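# Fold up a cardboard blank's long walls and lid

## Task

Raise both long side walls of the flat cardboard blank into an upright position, and also raise the lid that hangs on a hinge at the outer edge of one of those walls, with the blank's base left lying flat on the table.

## Robot and tools

Robot: two arms, left_arm (carrying a left hand) and right_arm (carrying a right hand), each with a five-finger hand. Base positions in the scene frame: left_arm at (+0.033, +0.341, 0) m, right_arm at (-0.030, -0.290, 0) m, each yawed very slightly. Scene frame: origin at table height midway between the arms, +x out over the table, +y toward left_arm, +z up. A camera stand sits behind the arms.

Hand point: a point fixed to the palm, about 0.15 m out from the wrist flange. Its +z runs along the straight fingers, +y out of the palm, +x across the palm away from the thumb on the right hand (toward the thumb on the left hand). Straight fingertips reach 0.06-0.07 m past the point and lie 0.06 m behind it along -y. A wrist bracket on the little-finger side can collide with things.

Frames: all hand poses, offsets and results for an arm are in that arm's own base frame. Fixed cameras and the table use the scene frame. Rotations turn about the Hand target's position.

Row layout (used by execute_actions and move): one flat list of 28 numbers for both arms, each in [-1, 1]. Numbers 1-6: left_arm dx, dy, dz, rx, ry, rz. Numbers 7-12: left hand motors little, ring, middle, index, thumb_bend, thumb_turn. 13: left force_limit. 14: left speed. Numbers 15-28 repeat that pattern for right_arm. Pose numbers are offsets, not poses: they count from the arm's Hand target at the start of the action or move, scaled so 1.0 = 0.6 m or 180 degrees; rx, ry, rz form one rotation vector. Sending the same offset again moves further. All zeros re-requests the current Hand target. Finger numbers are absolute targets: +1 open/straight, -1 closed; thumb_turn +1 beside the palm, -1 in front of it. force_limit maps -1..+1 to about 0..10 N at the fingertip (0..15 N for the two thumb motors); speed rises from near zero at -1 to full at +0.48 and above. There is no 'no change' value: to keep a hand as it is, resend the last eight hand numbers you sent; if none sent yet, use its hand_measured plus hand_force_limit and hand_speed.

execute_actions(actions, cameras): actions is a list of actions; each action is up to 15 rows, one per 1/30 s step, the last row held to fill 15 steps. Every row in an action counts from the same start pose. Images return only when actions is empty or cameras names them.

move(target, speed, blend, blocking, cameras): target is one 28-number row or up to 15 rows, all offsets from the same starting Hand targets. speed in m/s (0.002 to 4.3, default 0.25; rotation up to twice that in rad/s), one value or one per target. blend in metres rounds corners; 0 stops at each. Paths run straight, end together, last at least 0.5 s, and are cut off at 10 s. They do not avoid obstacles or the other arm. Avoid paths passing near an arm's own base. Result adds a move: line (done, off_target, moving, held, fault) plus limits (paced = pose clipped, held = steps withheld). blocking=false returns early while the move continues.

wait(seconds 0-10), stop() to brake a running move, zoom_image(camera, region [x0,y0,x1,y1] pixels, at most 504 each way) on the newest image, show_instructions() for reference pages, finished_scene() to end.

Cameras: cam_head_left, cam_head_right, cam_high, cam_low, cam_left_wrist, cam_right_wrist, all 504x504.

Results: end_effector_position (m) and end_effector_quat_wxyz per arm, in that arm's base frame; Hand target is the last commanded (clipped) pose. Hands rest 1-3 cm (up to 5 cm) from the command, usually low, without any contact; small commands may not move at all, and small turns can shift the point a lot. Orientation commands are clipped to 40 degrees from the measured one per step. hand_measured, hand_stopped_by (moving, target, force, stalled, fault) and hand_load_n (N, positive = finger pushed open) follow the motor order above. A lost grip shows as load near zero. Joint torques include the arm's weight; joint ranges are listed per joint.

Gripping: with the thumb turned in front, the hand closes around items roughly 0.035-0.065 m thick (handles down to 0.025 m). A motor moves only when its target changes by 0.002 or more. For a gentle grip close slowly (speed -0.94 or lower). To grip harder, raise force_limit and send a target more closed than hand_measured; to loosen, send one more open.

Avoid: pushing things off the table or leaving them off it; drops, slams, hard hits on fixed or heavy things; excess finger force; any contact between the two arms or one hand closing on the other's fingers. To stop a push, command a target back past the hand point. Long stretched holds or pushing toward unreachable poses heat motors; at 100 °C that arm goes limp for 30-60 s. Loose objects may be nudged occasionally. The result must hold after the robot lets go.

Each tool is called after "Emit:" as name(argument=value, ...) on one line, values as JSON.

Reference images:

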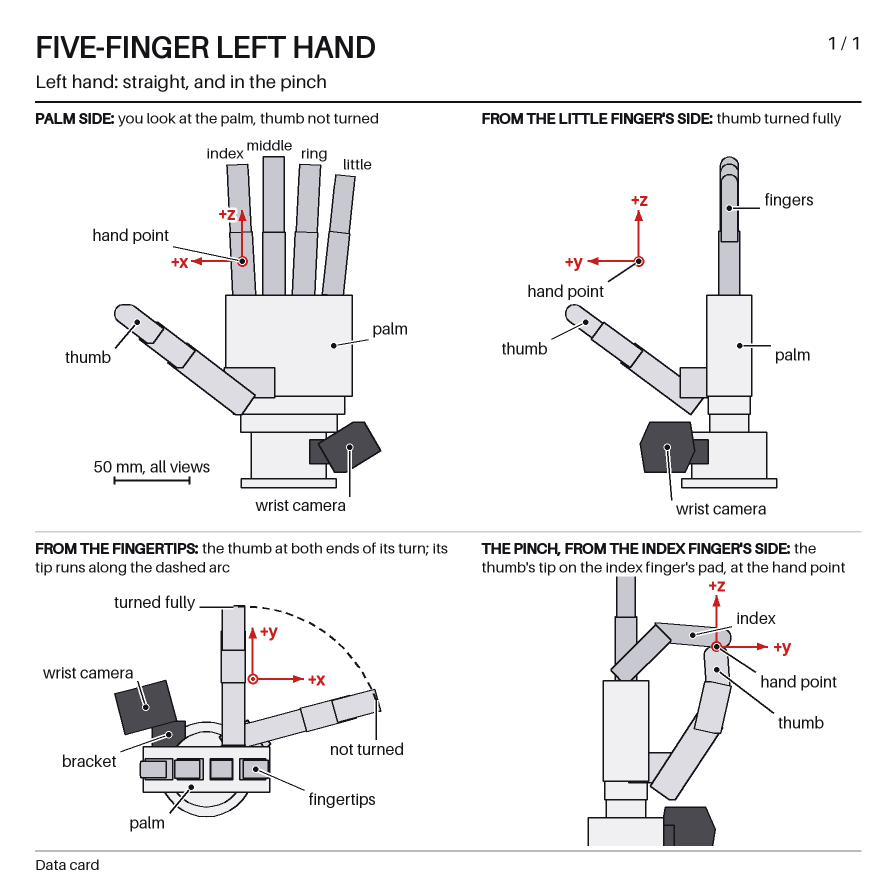

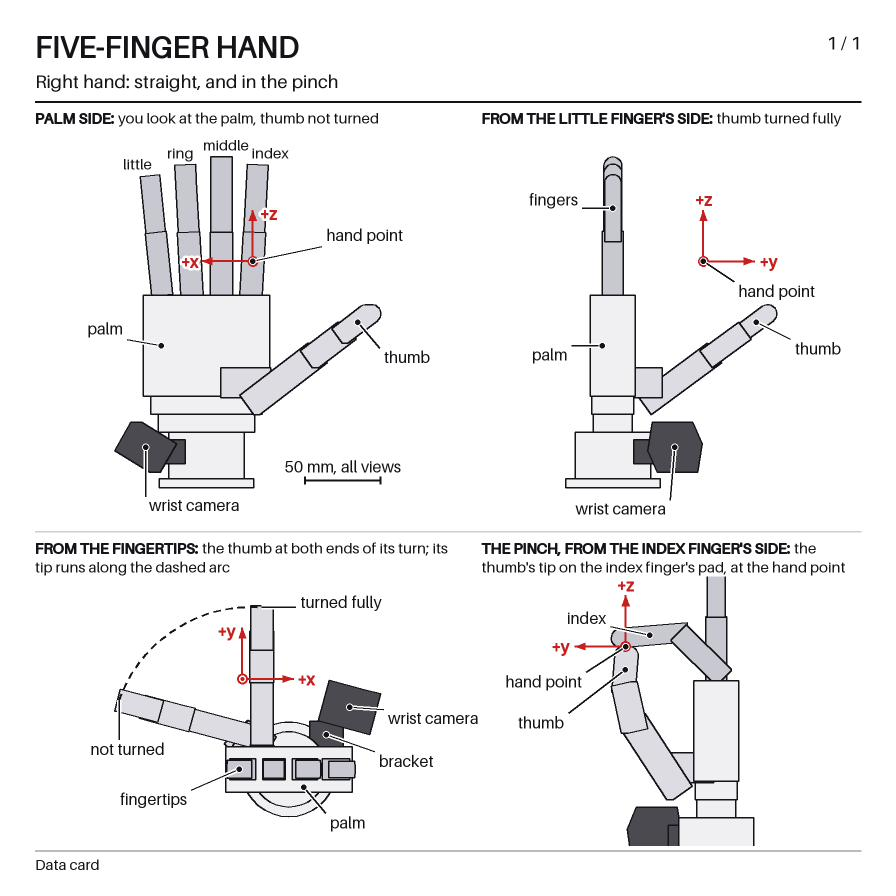

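## Session

Emit:
execute_actions(actions=[])

Scene clock: 0.00 s.
left_arm: end_effector_position=(+0.9991, -0.3043, +0.1169) hand_measured=(+1.000, +1.000, +1.000, +1.000, +1.000, +1.000) hand_load_n=(+0.0, +0.0, +0.0, +0.0, +0.0, +0.0) hand_stopped_by=(target, target, target, target, target, target) hand_force_limit=0.00 hand_speed=-0.80 end_effector_quat_wxyz=(+0.630, +0.299, +0.699, -0.159) | right_arm: end_effector_position=(+0.7500, +0.1373, +0.2688) hand_measured=(+1.000, +1.000, +1.000, +1.000, +1.000, +1.000) hand_load_n=(+0.0, +0.0, +0.0, +0.0, +0.0, +0.0) hand_stopped_by=(target, target, target, target, target, target) hand_force_limit=0.00 hand_speed=-0.80 end_effector_quat_wxyz=(+0.127, +0.695, -0.243, +0.665)
Joint positions: left_arm=[-0.289 2.702 2.572 -0.036 0.358 1.787] | right_arm=[0.429 1.985 1.68 0.159 0.949 -1.304]
Joint velocities: within noise
Joint torques (N m): no reading
Motor temperatures (°C): left_arm=[36 33 26 30 26 31] | right_arm=[26 34 27 30 33 33]
Heat: left arm: hottest waist 36 °C; right arm: hottest shoulder 34 °C.
Hand target: left_arm +1.0026, -0.3053, +0.1562; +0.651, +0.298, +0.680, -0.156 | right_arm +0.7548, +0.1395, +0.2763; +0.122, +0.690, -0.247, +0.670

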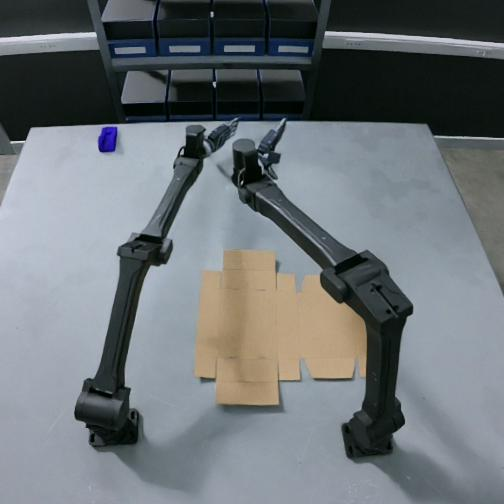

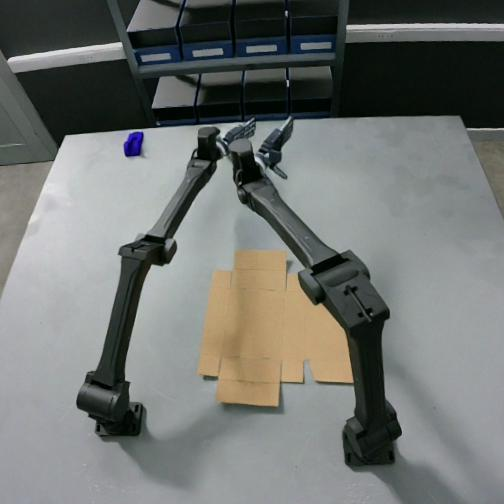

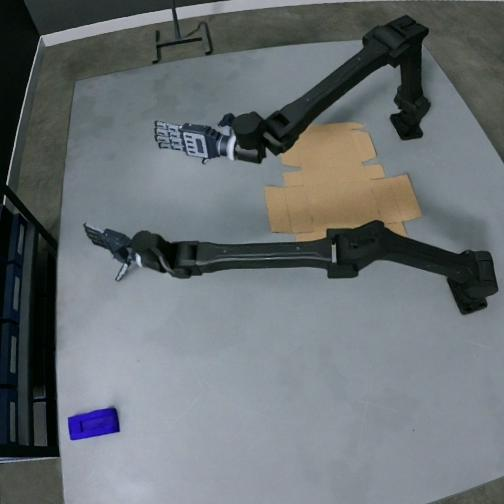

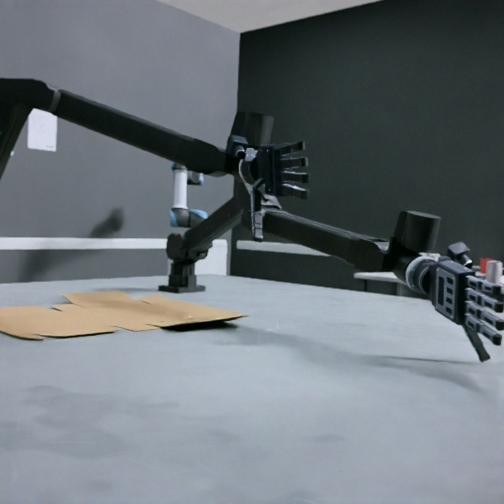

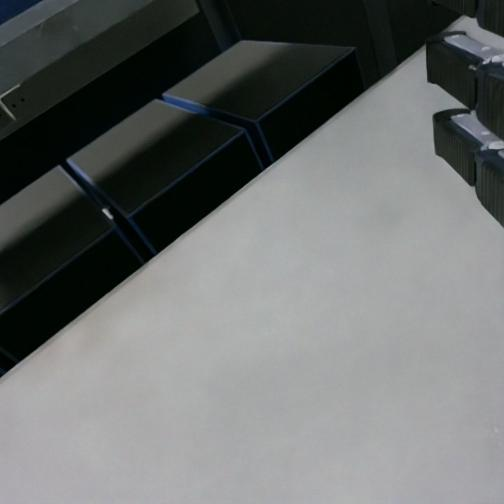

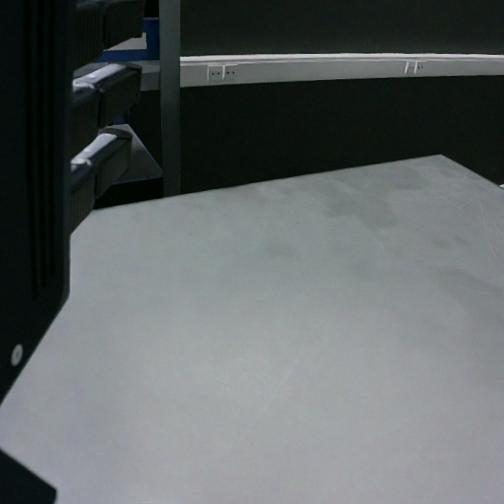

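Emit:
zoom_image(camera="cam_head_left", region=[180, 230, 400, 420])

Emit:
zoom_image(camera="cam_head_right", region=[180, 230, 400, 420])

Emit:
zoom_image(camera="cam_high", region=[250, 100, 440, 260])

Emit:
zoom_image(camera="cam_low", region=[0, 270, 260, 360])

Scaled by 2.291 from the camera's 504x504 image, which has a finer 720x720 frame.

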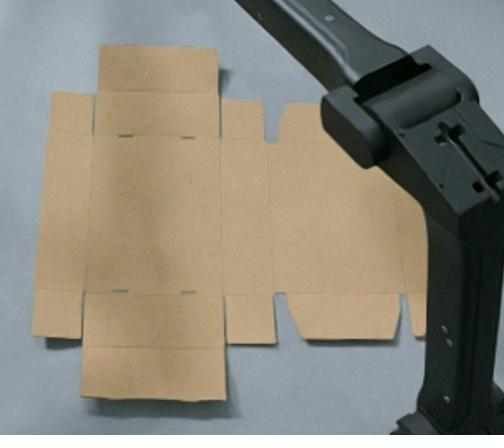

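Scaled by 2.291 from the camera's 504x504 image, which has a finer 720x720 frame.

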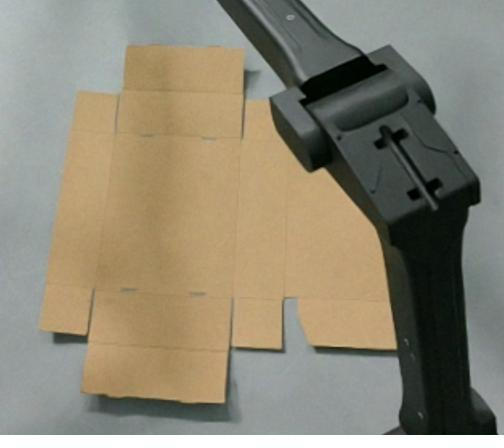

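Scaled by 2.653 from the camera's 504x504 image, which has a finer 720x720 frame.

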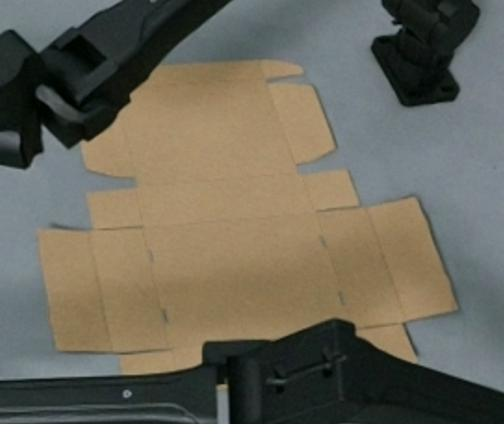

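Scaled by 1.938 from the camera's 504x504 image, which has a finer 720x720 frame.

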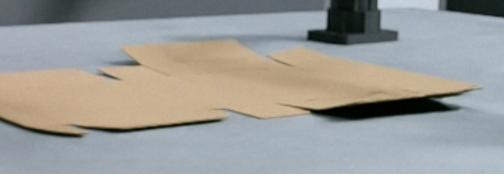

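Emit:
move(target=[-0.754, 0.4255, 0.323, 0, 0, 0, 1, 1, 1, 1, 1, 1, 0, -0.8, -0.591, -0.4825, 0.206, 0, 0, 0, 1, 1, 1, 1, 1, 1, 0, -0.8], speed=0.35, cameras=["all"])

Scene clock: 10.07 s.
left_arm: end_effector_position=(+0.5483, -0.0535, +0.3597) hand_measured=(+1.000, +1.000, +1.000, +1.000, +1.000, +1.000) hand_load_n=(+0.0, +0.0, +0.0, +0.0, +0.0, +0.0) hand_stopped_by=(target, target, target, target, target, target) hand_force_limit=0.00 hand_speed=-0.80 end_effector_quat_wxyz=(+0.658, +0.297, +0.674, -0.159) | right_arm: end_effector_position=(+0.3997, -0.1479, +0.4079) hand_measured=(+1.000, +1.000, +1.000, +1.000, +1.000, +1.000) hand_load_n=(+0.0, +0.0, +0.0, +0.0, +0.0, +0.0) hand_stopped_by=(target, target, target, target, target, target) hand_force_limit=0.00 hand_speed=-0.80 end_effector_quat_wxyz=(+0.114, +0.681, -0.252, +0.678)
Joint positions: left_arm=[0.033 1.107 0.854 0.143 0.682 1.818] | right_arm=[-0.022 0.793 0.836 -0.103 0.499 -1.354]
Joint torques (N m): left_arm=[1.9 -6.24 10.18 1.58 0.12 0.26] | right_arm=[-0.44 -2.08 9.06 1.74 -0.18 -0.25]
Heat: left arm: hottest waist 36 °C; right arm: hottest shoulder 35 °C.
Hand target: left_arm +0.5502, -0.0500, +0.3501; +0.651, +0.298, +0.680, -0.156 | right_arm +0.4002, -0.1499, +0.3999; +0.122, +0.690, -0.247, +0.670
Off the commanded pose: left_arm 0.010 m, 1 deg | right_arm 0.008 m, 2 deg.
move: done
camera_calibration:
cam_left_wrist: T_world_to_cam=[[-0.53405, -0.739759, -0.409326, 0.406809], [-0.287814, 0.614309, -0.734703, 0.455692], [0.794955, -0.274558, -0.540985, -0.139395], [0, 0, 0, 1]] pos_world=[0.459225, -0.017267, 0.425905]
cam_right_wrist: T_world_to_cam=[[-0.454984, -0.890281, 0.0197299, 0.050342], [-0.489251, 0.2314, -0.840885, 0.575518], [0.744059, -0.392242, -0.540854, -0.0225106], [0, 0, 0, 1]] pos_world=[0.321226, -0.0971856, 0.470776]

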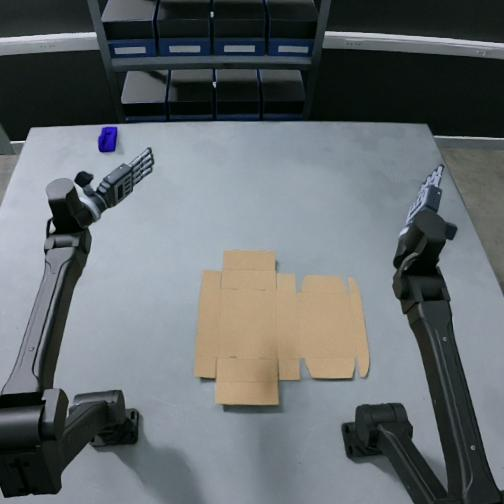

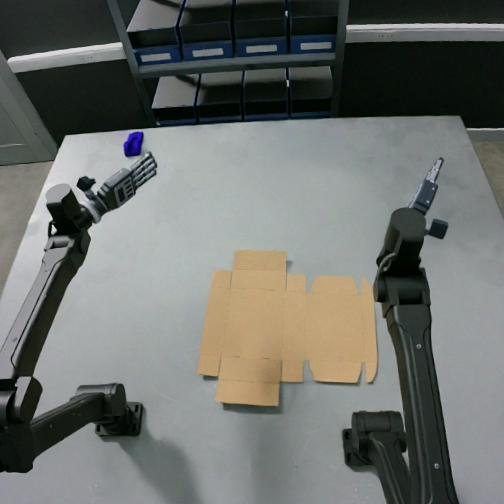

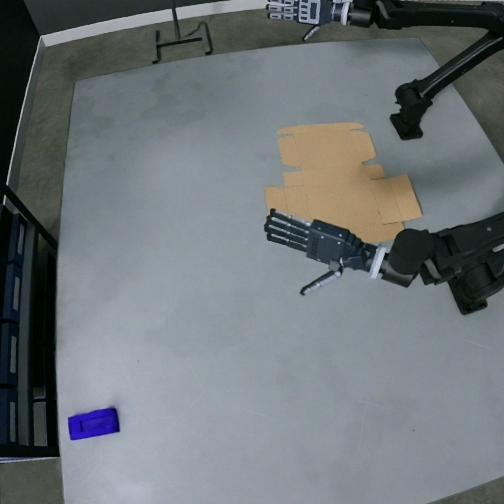

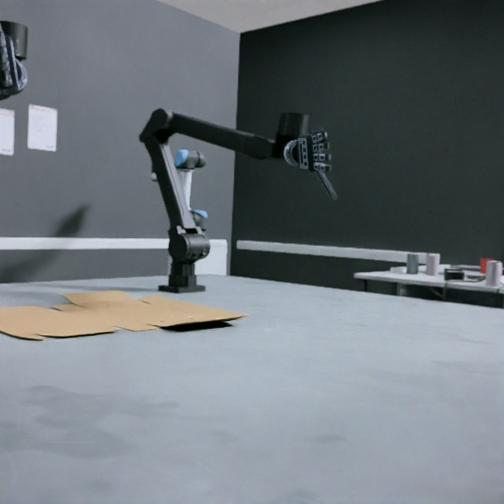

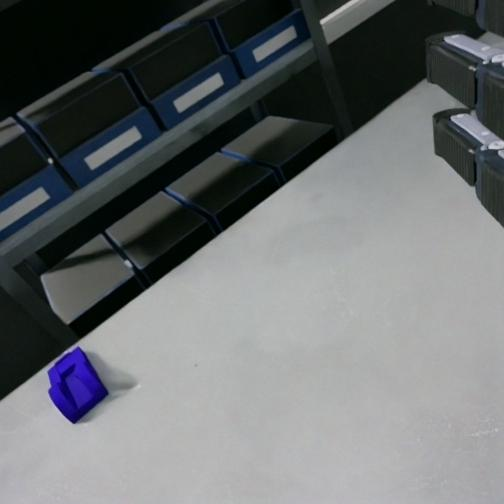

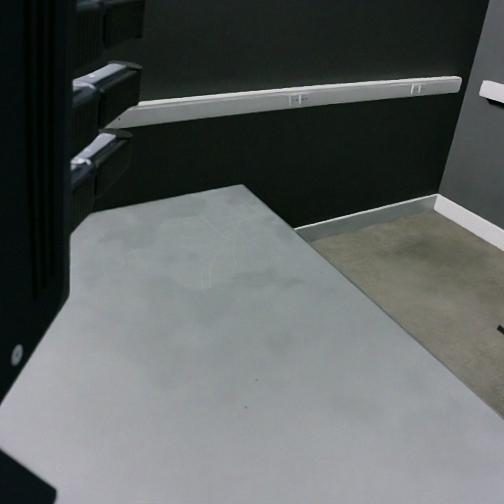

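Emit:
zoom_image(camera="cam_head_left", region=[180, 235, 380, 415])

Emit:
zoom_image(camera="cam_head_right", region=[180, 235, 390, 415])

Emit:
zoom_image(camera="cam_high", region=[255, 110, 435, 250])

Emit:
zoom_image(camera="cam_low", region=[0, 275, 130, 350])

Emit:
zoom_image(camera="cam_low", region=[120, 275, 260, 350])

Scaled by 2.520 from the camera's 504x504 image, which has a finer 720x720 frame.

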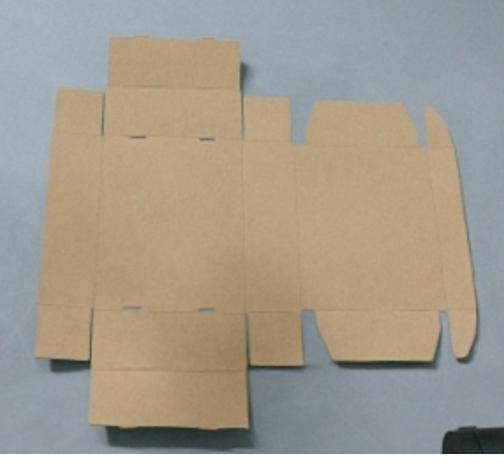

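Scaled by 2.400 from the camera's 504x504 image, which has a finer 720x720 frame.

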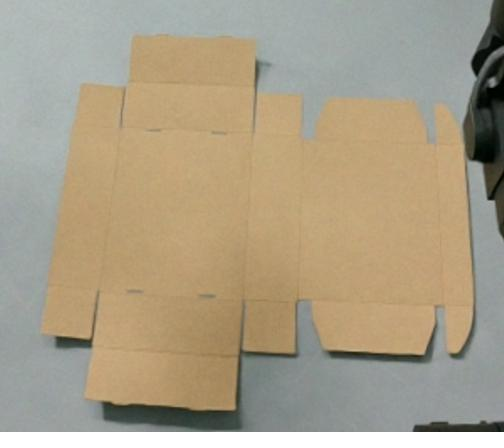

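Scaled by 2.800 from the camera's 504x504 image, which has a finer 720x720 frame.

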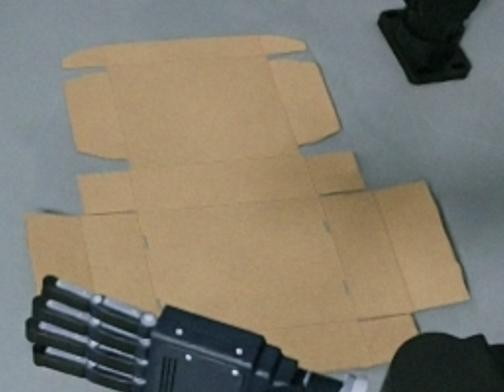

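Scaled by 3.877 from the camera's 504x504 image, which has a finer 720x720 frame.

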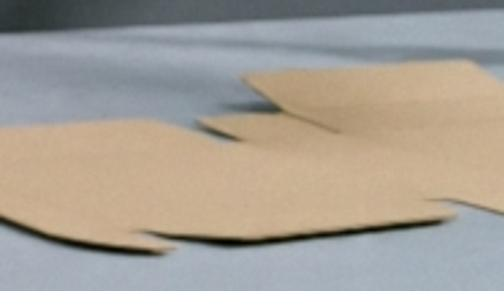

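Scaled by 3.600 from the camera's 504x504 image, which has a finer 720x720 frame.

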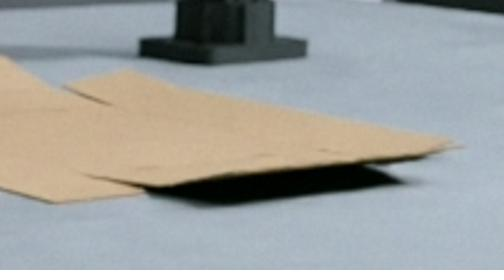

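Emit:
move(target=[[-0.25, 0, -0.083, -0.495, 0.274, 0.323, 1, 1, 1, 1, 1, 1, 0, -0.8, -0.034, 0.05, -0.133, 0.443, 0.003, 0.006, 1, 1, 1, 1, 1, 1, 0, -0.8], [-0.478, -0.103, -0.25, 0.550, -0.132, -0.575, 1, 1, 1, 1, 1, 1, 0, -0.8, -0.187, 0.057, -0.30, 0.5815, -0.106, -0.599, 1, 1, 1, 1, 1, 1, 0, -0.8]], speed=0.45, blend=0.03, cameras=["all"])

Scene clock: 29.37 s.
left_arm: end_effector_position=(+0.2625, -0.1127, +0.2008) hand_measured=(+1.000, +1.000, +1.000, +1.000, +1.000, +1.000) hand_load_n=(+0.0, +0.0, +0.0, +0.0, +0.0, +0.0) hand_stopped_by=(target, target, target, target, target, target) hand_force_limit=0.00 hand_speed=-0.80 end_effector_quat_wxyz=(+0.002, +1.000, -0.008, +0.008) | right_arm: end_effector_position=(+0.2767, -0.1056, +0.2026) hand_measured=(+1.000, +1.000, +1.000, +1.000, +1.000, +1.000) hand_load_n=(+0.0, +0.0, -0.5, +0.0, +0.0, +0.0) hand_stopped_by=(target, target, target, target, target, target) hand_force_limit=0.00 hand_speed=-0.80 end_effector_quat_wxyz=(-0.015, -0.011, +1.000, +0.009)
Joint positions: left_arm=[-0.218 0.937 0.917 -1.535 0 -1.772] | right_arm=[-0.589 1.144 1.058 -1.52 0.003 0.96]
Joint torques (N m): left_arm=[1.67 -2.67 9.89 0.06 0.08 -0.06] | right_arm=[-0.79 -4.72 11.64 -0.09 -0.18 0.07]
Heat: left arm: hottest waist 35 °C; right arm: hottest shoulder 34 °C.
Hand target: left_arm +0.2633, -0.1119, +0.2000; +0.001, +1.000, +0.000, +0.000 | right_arm +0.2880, -0.1158, +0.2199; +0.000, +0.001, +1.000, +0.000
Off the commanded pose: left_arm 0.001 m, 1 deg | right_arm 0.023 m, 2 deg.
move: off_target (right_arm)
camera_calibration:
cam_left_wrist: T_world_to_cam=[[0.254939, 0.965209, -0.0581135, 0.05986], [0.81492, -0.182116, 0.550218, -0.344224], [0.520492, -0.18763, -0.832997, 0.126], [0, 0, 0, 1]] pos_world=[0.199672, -0.0968246, 0.297835]
cam_right_wrist: T_world_to_cam=[[-0.230248, 0.972835, -0.0240432, 0.179525], [0.855536, 0.214136, 0.471385, -0.306869], [0.463728, 0.0879656, -0.8816, 0.171926], [0, 0, 0, 1]] pos_world=[0.224146, -0.12406, 0.30054]

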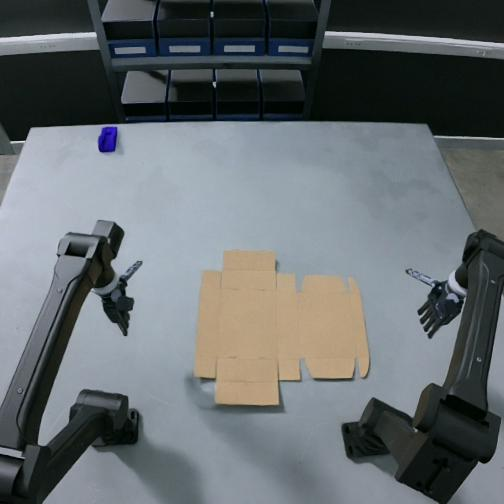

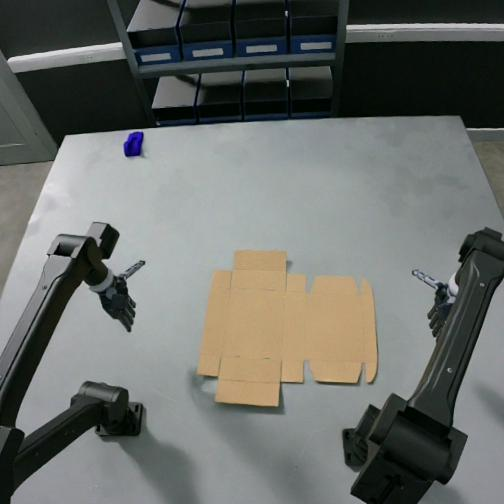

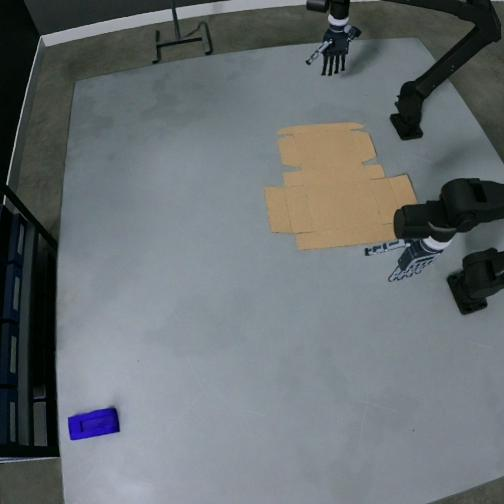

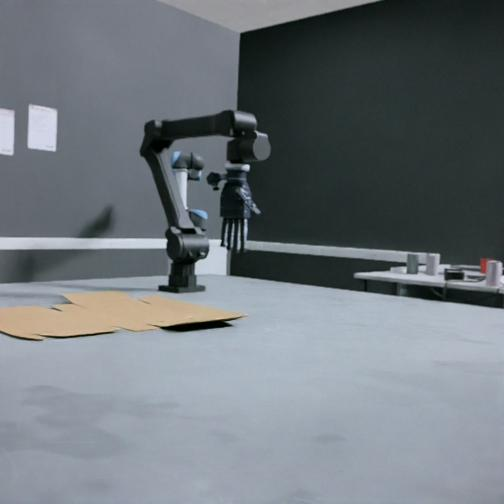

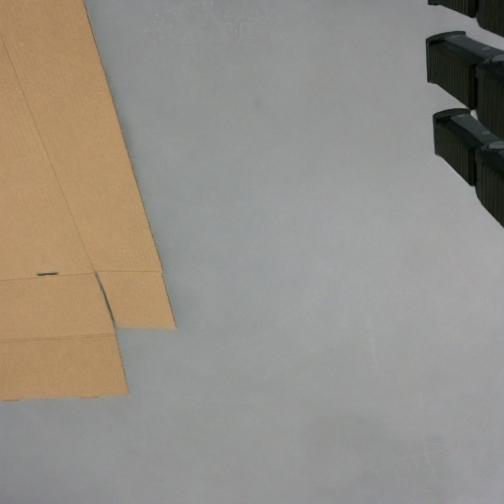

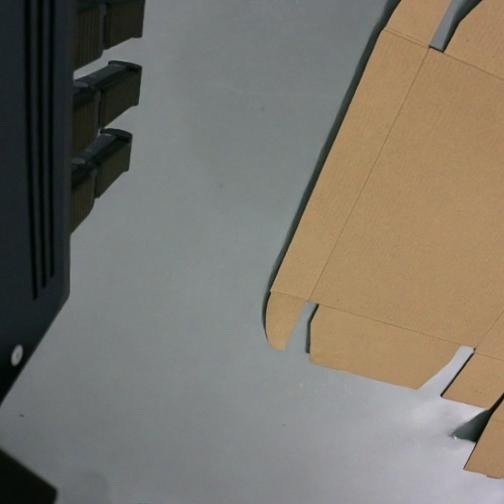

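Emit:
zoom_image(camera="cam_left_wrist", region=[0, 200, 220, 420])

Emit:
zoom_image(camera="cam_left_wrist", region=[0, 0, 220, 220])

Emit:
zoom_image(camera="cam_right_wrist", region=[240, 0, 504, 264])

Emit:
zoom_image(camera="cam_right_wrist", region=[240, 240, 504, 504])

Scaled by 2.291 from the camera's 504x504 image, which has a finer 720x720 frame.

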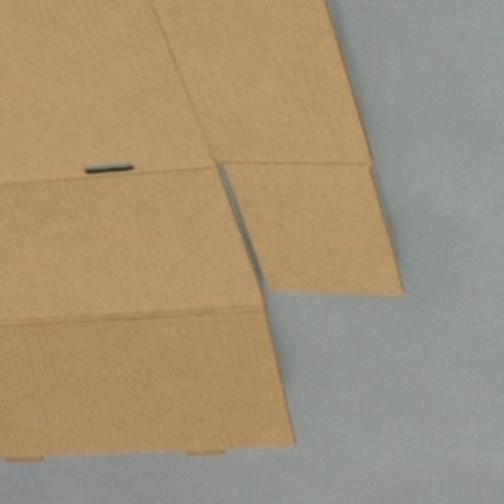

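Scaled by 2.291 from the camera's 504x504 image, which has a finer 720x720 frame.

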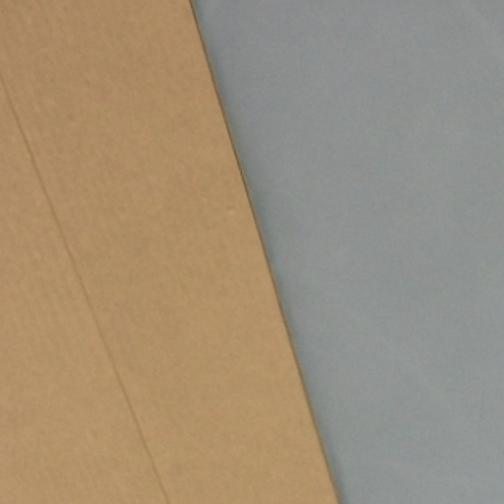

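Scaled by 1.909 from the camera's 504x504 image, which has a finer 720x720 frame.

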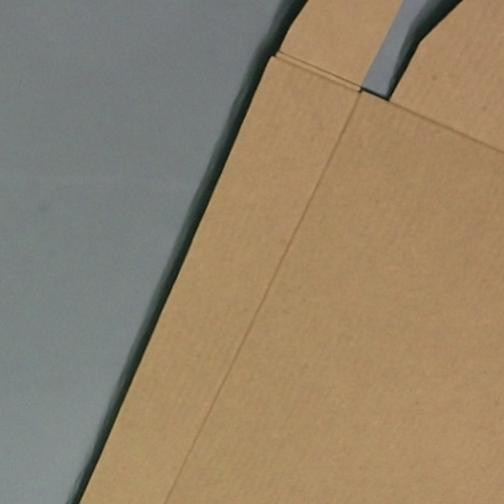

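Scaled by 1.909 from the camera's 504x504 image, which has a finer 720x720 frame.

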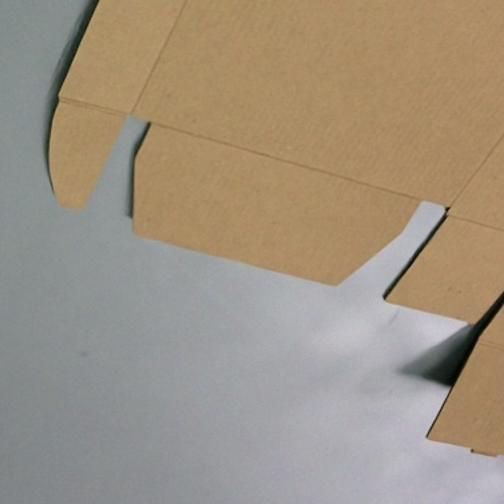

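Emit:
zoom_image(camera="cam_low", region=[0, 290, 70, 350])

Emit:
zoom_image(camera="cam_low", region=[40, 280, 130, 350])

Emit:
zoom_image(camera="cam_high", region=[260, 160, 400, 260])

Scaled by 7.200 from the camera's 504x504 image, which has a finer 720x720 frame.

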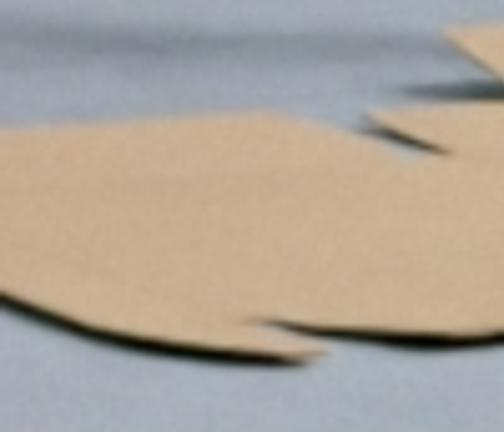

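Scaled by 5.600 from the camera's 504x504 image, which has a finer 720x720 frame.

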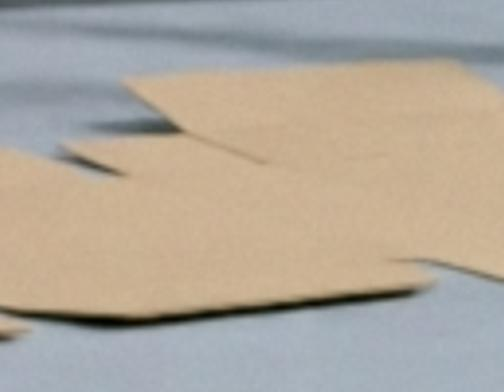

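Scaled by 3.600 from the camera's 504x504 image, which has a finer 720x720 frame.

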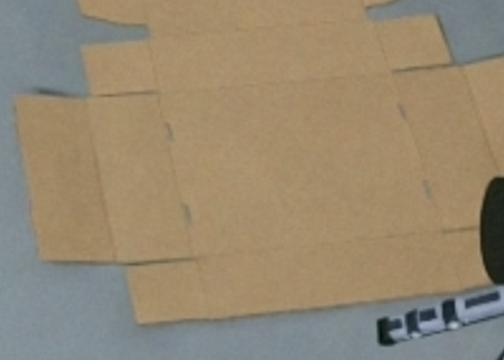

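Emit:
move(target=[[0.03, -0.10, -0.08, 0, 0, -0.02, 0, 0, 0, 0, 1, 1, 0, -0.2, 0.014, 0.31, 0.0, 0, 0, 0.5, 1, 1, 1, 1, 1, 1, 0, -0.8], [0.068, -0.144, -0.167, 0, 0, -0.039, 0, 0, 0, 0, 1, 1, 0, -0.2, 0.028, 0.617, -0.10, 0, 0, 1.0, 1, 1, 1, 1, 1, 1, 0, -0.8]], speed=0.35, blend=0.03, cameras=["all"])

Scene clock: 45.77 s.
left_arm: end_effector_position=(+0.3071, -0.1926, +0.1066) hand_measured=(+0.000, +0.000, +0.000, +0.000, +1.000, +1.000) hand_load_n=(+0.5, +0.0, +0.0, +0.5, +0.0, +0.0) hand_stopped_by=(target, target, target, target, target, target) hand_force_limit=0.00 hand_speed=-0.20 end_effector_quat_wxyz=(+0.002, +0.999, -0.051, +0.003) | right_arm: end_effector_position=(+0.2903, +0.2390, +0.1503) hand_measured=(+1.000, +1.000, +1.000, +1.000, +1.000, +1.000) hand_load_n=(+0.0, +0.0, +0.0, +0.0, +0.0, -0.5) hand_stopped_by=(target, target, target, target, target, target) hand_force_limit=0.00 hand_speed=-0.80 end_effector_quat_wxyz=(+0.016, +1.000, -0.010, -0.015)
Joint positions: left_arm=[-0.428 1.209 0.85 -1.204 0.001 -1.897] | right_arm=[0.749 1.548 1.296 -1.363 0.003 -0.801]
Joint torques (N m): left_arm=[0.15 -5.48 8.17 0.99 0.08 0.13] | right_arm=[0.38 -9.35 11.37 0.55 -0.14 -0.26]
Motor temperatures (°C): left_arm=[35 34 31 29 25 30] | right_arm=[26 34 33 30 32 32]
Heat: left arm: hottest waist 35 °C; right arm: hottest shoulder 34 °C.
Hand target: left_arm +0.3042, -0.1983, +0.0999; +0.001, +0.998, -0.061, +0.000 | right_arm +0.3047, +0.2544, +0.1600; +0.000, +1.000, -0.001, +0.000
Off the commanded pose: left_arm 0.009 m, 1 deg | right_arm 0.023 m, 3 deg.
move: off_target (right_arm)
camera_calibration:
cam_left_wrist: T_world_to_cam=[[0.335838, 0.940024, -0.0597291, 0.0905477], [0.8013, -0.251794, 0.542695, -0.351684], [0.495107, -0.230119, -0.837804, 0.00943581], [0, 0, 0, 1]] pos_world=[0.246724, -0.171498, 0.204171]
cam_right_wrist: T_world_to_cam=[[0.187651, -0.981996, -0.0216895, 0.191695], [-0.833518, -0.170883, 0.525401, 0.206526], [-0.519648, -0.0805135, -0.850578, 0.410167], [0, 0, 0, 1]] pos_world=[0.349314, 0.25656, 0.244527]

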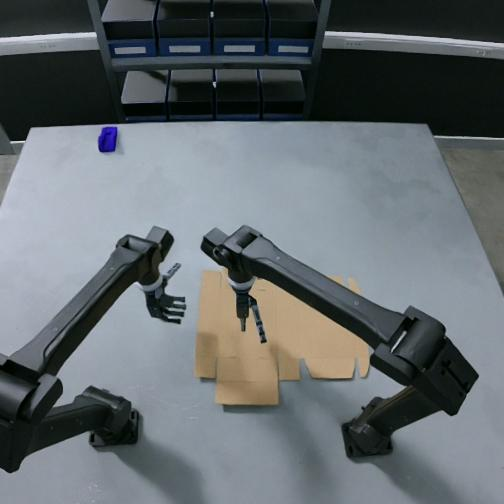

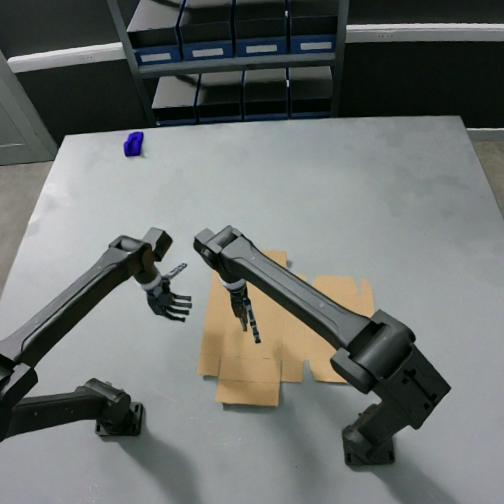

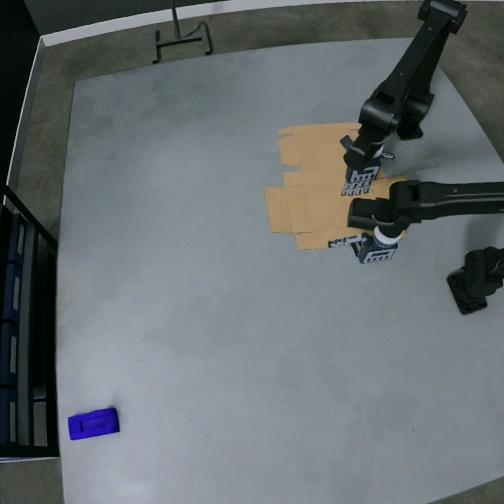

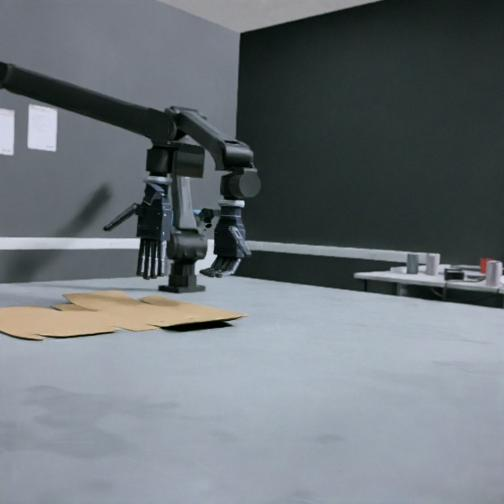

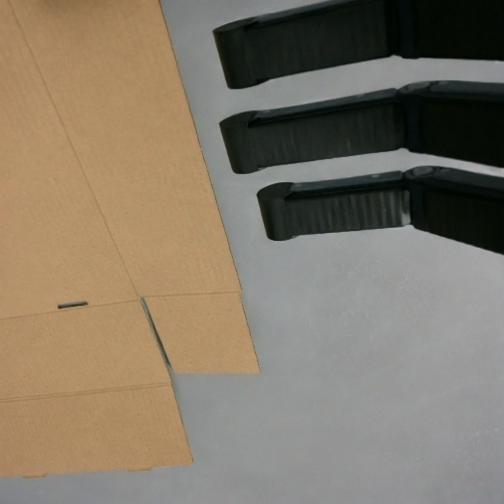

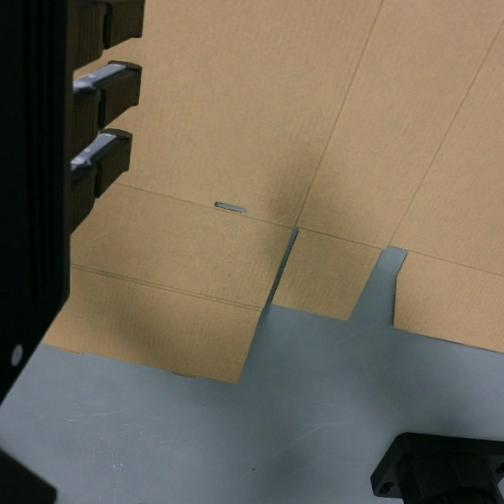

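Emit:
move(target=[0, 0, -0.083, 0, 0, 0, 0, 0, 0, 0, 1, 1, 0, -0.2, 0.017, 0.049, -0.125, 0, 0, 0, 1, 1, 1, 1, 1, 1, 0, -0.8], speed=0.15, cameras=["cam_low", "cam_left_wrist", "cam_right_wrist", "cam_head_left"])

Scene clock: 47.57 s.
left_arm: end_effector_position=(+0.3069, -0.1925, +0.0545) hand_measured=(+0.000, +0.000, +0.000, +0.000, +1.000, +1.000) hand_load_n=(+0.0, +0.0, +0.0, +0.0, +0.0, +0.0) hand_stopped_by=(target, target, target, target, target, target) hand_force_limit=0.00 hand_speed=-0.20 end_effector_quat_wxyz=(+0.001, +0.999, -0.051, +0.001) | right_arm: end_effector_position=(+0.3164, +0.2768, +0.0869) hand_measured=(+1.000, +1.000, +1.000, +1.000, +1.000, +1.000) hand_load_n=(+0.0, +0.0, +0.0, +0.0, +0.0, +0.0) hand_stopped_by=(target, target, target, target, target, target) hand_force_limit=0.00 hand_speed=-0.80 end_effector_quat_wxyz=(+0.004, +1.000, +0.000, -0.002)
Joint positions: left_arm=[-0.428 1.282 0.76 -1.048 0.001 -1.897] | right_arm=[0.773 1.684 1.296 -1.19 0.003 -0.799]
Joint torques (N m): left_arm=[0.21 -6.01 7.71 0.98 0.09 0.13] | right_arm=[1.03 -11.52 7.8 0.68 -0.16 0.07]
Heat: left arm: hottest waist 35 °C; right arm: hottest shoulder 34 °C.
Hand target: left_arm +0.3041, -0.1983, +0.0500; +0.001, +0.998, -0.061, -0.001 | right_arm +0.3149, +0.2840, +0.0850; +0.000, +1.000, -0.001, +0.000
Off the commanded pose: left_arm 0.008 m, 1 deg | right_arm 0.007 m, 0 deg.
move: done
camera_calibration:
cam_left_wrist: T_world_to_cam=[[0.33555, 0.940158, -0.059235, 0.0875079], [0.804115, -0.253104, 0.537901, -0.324025], [0.490719, -0.228124, -0.840925, -0.0320863], [0, 0, 0, 1]] pos_world=[0.246936, -0.171603, 0.152495]
cam_right_wrist: T_world_to_cam=[[0.208681, -0.9771, -0.0415576, 0.216294], [-0.843551, -0.201334, 0.497883, 0.282051], [-0.494848, -0.0688425, -0.866248, 0.363207], [0, 0, 0, 1]] pos_world=[0.37252, 0.293131, 0.183188]
Images, in order (width x height): cam_head_left 504x504, cam_low 504x504, cam_left_wrist 504x504, cam_right_wrist 504x504.

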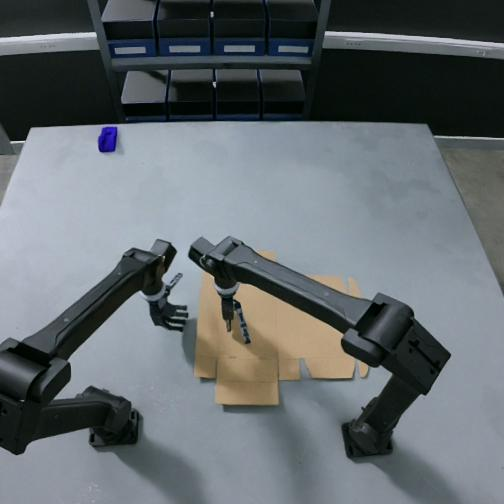

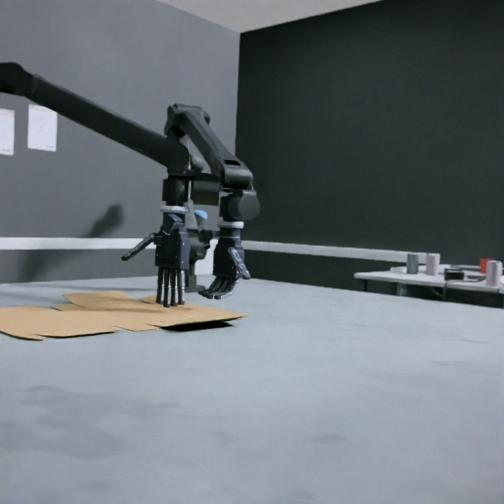

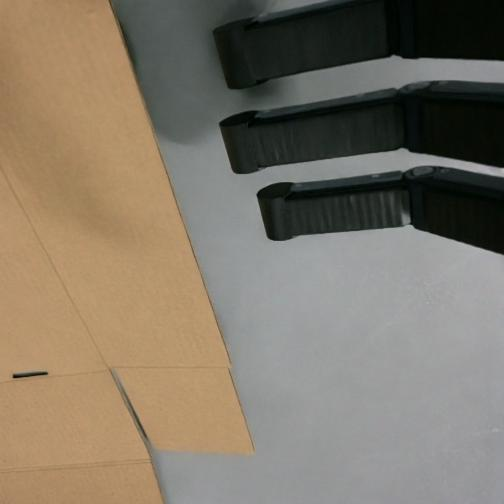

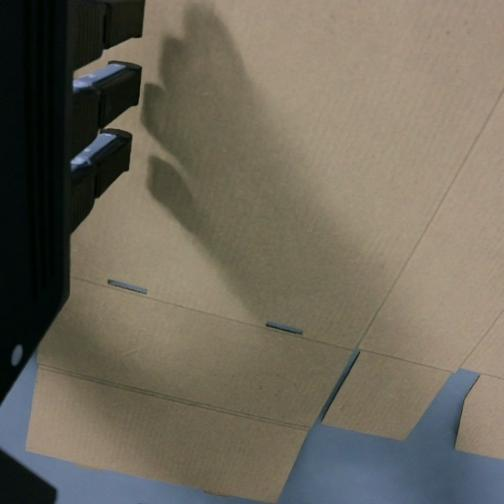

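Emit:
zoom_image(camera="cam_low", region=[130, 230, 260, 330])

Emit:
zoom_image(camera="cam_left_wrist", region=[100, 0, 300, 200])

Scaled by 3.877 from the camera's 504x504 image, which has a finer 720x720 frame.

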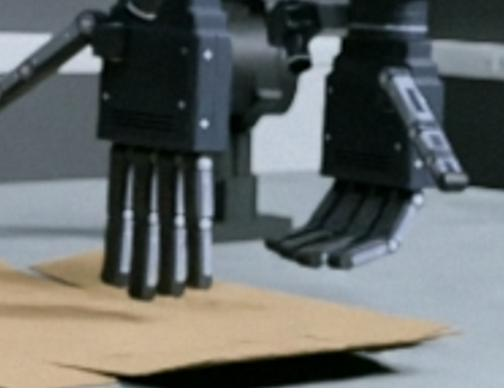

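Scaled by 2.520 from the camera's 504x504 image, which has a finer 720x720 frame.

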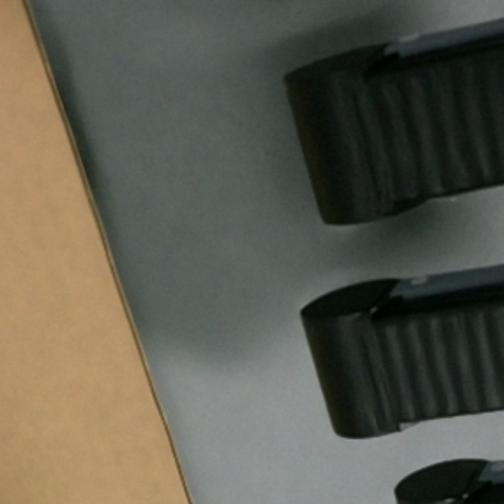

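Emit:
move(target=[0, 0, -0.0333, 0, 0, 0, 0, 0, 0, 0, 1, 1, 0, -0.2, 0, 0, -0.0333, 0, 0, 0, 1, 1, 1, 1, 1, 1, 0, -0.8], speed=0.04, cameras=["cam_low", "cam_left_wrist"])

Scene clock: 50.10 s.
left_arm: end_effector_position=(+0.3079, -0.1929, +0.0359) hand_measured=(+0.000, +0.000, +0.000, +0.000, +1.000, +1.000) hand_load_n=(+0.0, +0.0, +0.0, +0.0, +0.0, +0.0) hand_stopped_by=(target, target, target, target, target, target) hand_force_limit=0.00 hand_speed=-0.20 end_effector_quat_wxyz=(+0.001, +0.999, -0.051, +0.002) | right_arm: end_effector_position=(+0.3210, +0.2815, +0.0777) hand_measured=(+1.000, +1.000, +1.000, +1.000, +1.000, +1.000) hand_load_n=(+0.0, +0.0, -0.5, +0.0, +0.0, +0.0) hand_stopped_by=(target, target, target, target, target, target) hand_force_limit=0.00 hand_speed=-0.80 end_effector_quat_wxyz=(-0.006, +1.000, +0.000, +0.008)
Joint positions: left_arm=[-0.428 1.314 0.731 -0.983 0.001 -1.897] | right_arm=[0.773 1.689 1.282 -1.142 0.003 -0.799]
Joint torques (N m): left_arm=[0.09 -6.01 7.3 1.02 0.08 0.13] | right_arm=[0.97 -9.35 6.83 0.8 -0.14 0.06]
Heat: left arm: hottest waist 35 °C; right arm: hottest shoulder 34 °C.
Hand target: left_arm +0.3041, -0.1983, +0.0301; +0.001, +0.998, -0.061, -0.001 | right_arm +0.3148, +0.2839, +0.0651; +0.000, +1.000, -0.001, +0.000
Off the commanded pose: left_arm 0.009 m, 1 deg | right_arm 0.014 m, 1 deg.
move: off_target (right_arm)
camera_calibration:
cam_left_wrist: T_world_to_cam=[[0.335734, 0.940066, -0.0596585, 0.0865286], [0.802256, -0.252178, 0.541102, -0.314369], [0.493627, -0.229528, -0.838838, -0.0495796], [0, 0, 0, 1]] pos_world=[0.247628, -0.171999, 0.133679]
Images, in order (width x height): cam_low 504x504, cam_left_wrist 504x504.

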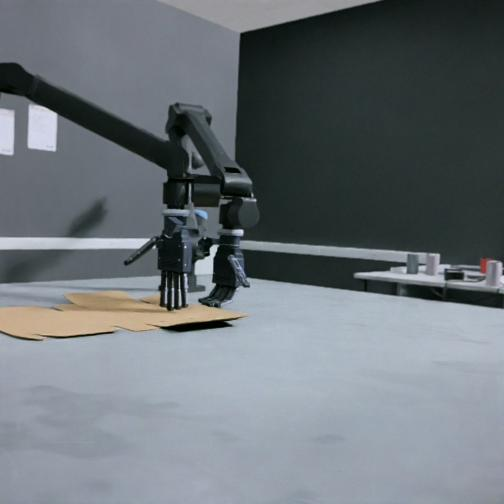

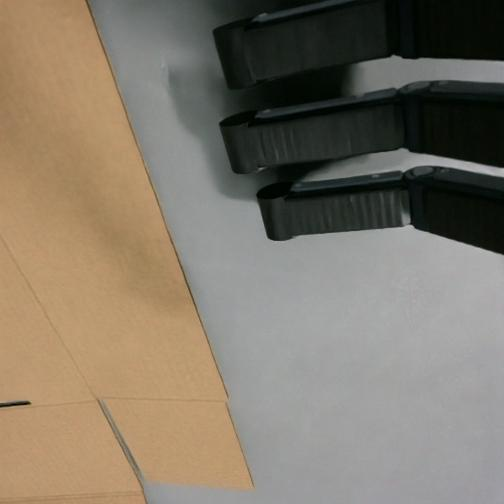

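Emit:
move(target=[0, -0.015, -0.015, 0, 0, 0, 0, 0, 0, 0, 1, 1, 0, -0.2, 0, 0, 0, 0, 0, 0, 1, 1, 1, 1, 1, 1, 0, -0.8], speed=0.04, cameras=["cam_low", "cam_left_wrist"])

Scene clock: 51.17 s.
left_arm: end_effector_position=(+0.3079, -0.2001, +0.0316) hand_measured=(+0.000, +0.000, +0.000, +0.000, +1.000, +1.000) hand_load_n=(+0.0, +0.0, -3.5, +0.0, +0.0, +0.0) hand_stopped_by=(target, target, target, target, target, target) hand_force_limit=0.00 hand_speed=-0.20 end_effector_quat_wxyz=(+0.002, +0.998, -0.059, +0.004) | right_arm: end_effector_position=(+0.3210, +0.2815, +0.0777) hand_measured=(+1.000, +1.000, +1.000, +1.000, +1.000, +1.000) hand_load_n=(+0.0, +0.0, -0.5, +0.0, -0.5, +0.0) hand_stopped_by=(target, target, target, target, target, target) hand_force_limit=0.00 hand_speed=-0.80 end_effector_quat_wxyz=(-0.006, +1.000, +0.000, +0.008)
Joint positions: left_arm=[-0.447 1.33 0.731 -0.963 0 -1.899] | right_arm=[0.773 1.689 1.282 -1.142 0.003 -0.799]
Joint torques (N m): left_arm=[-0.38 -5.36 6.99 1.39 0.1 -0.1] | right_arm=[0.97 -10.23 6.72 0.83 -0.13 0.07]
Heat: left arm: hottest waist 35 °C; right arm: hottest shoulder 34 °C.
Hand target: left_arm +0.3041, -0.2072, +0.0210; +0.001, +0.998, -0.061, +0.000 | right_arm +0.3148, +0.2839, +0.0651; +0.000, +1.000, -0.001, +0.000
Off the commanded pose: left_arm 0.013 m, 1 deg | right_arm 0.014 m, 1 deg.
move: off_target (left_arm, right_arm)
camera_calibration:
cam_left_wrist: T_world_to_cam=[[0.351359, 0.934367, -0.0591987, 0.0870128], [0.795739, -0.264717, 0.544724, -0.314414], [0.493301, -0.2385, -0.836523, -0.0566138], [0, 0, 0, 1]] pos_world=[0.247547, -0.178035, 0.129061]
Images, in order (width x height): cam_low 504x504, cam_left_wrist 504x504.

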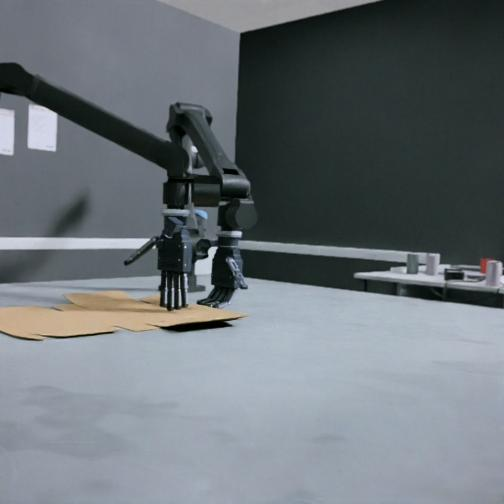

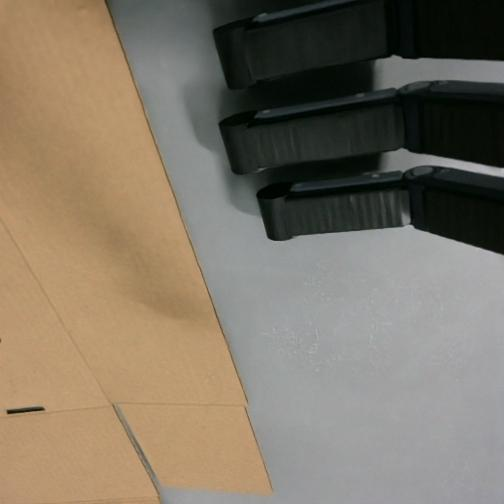

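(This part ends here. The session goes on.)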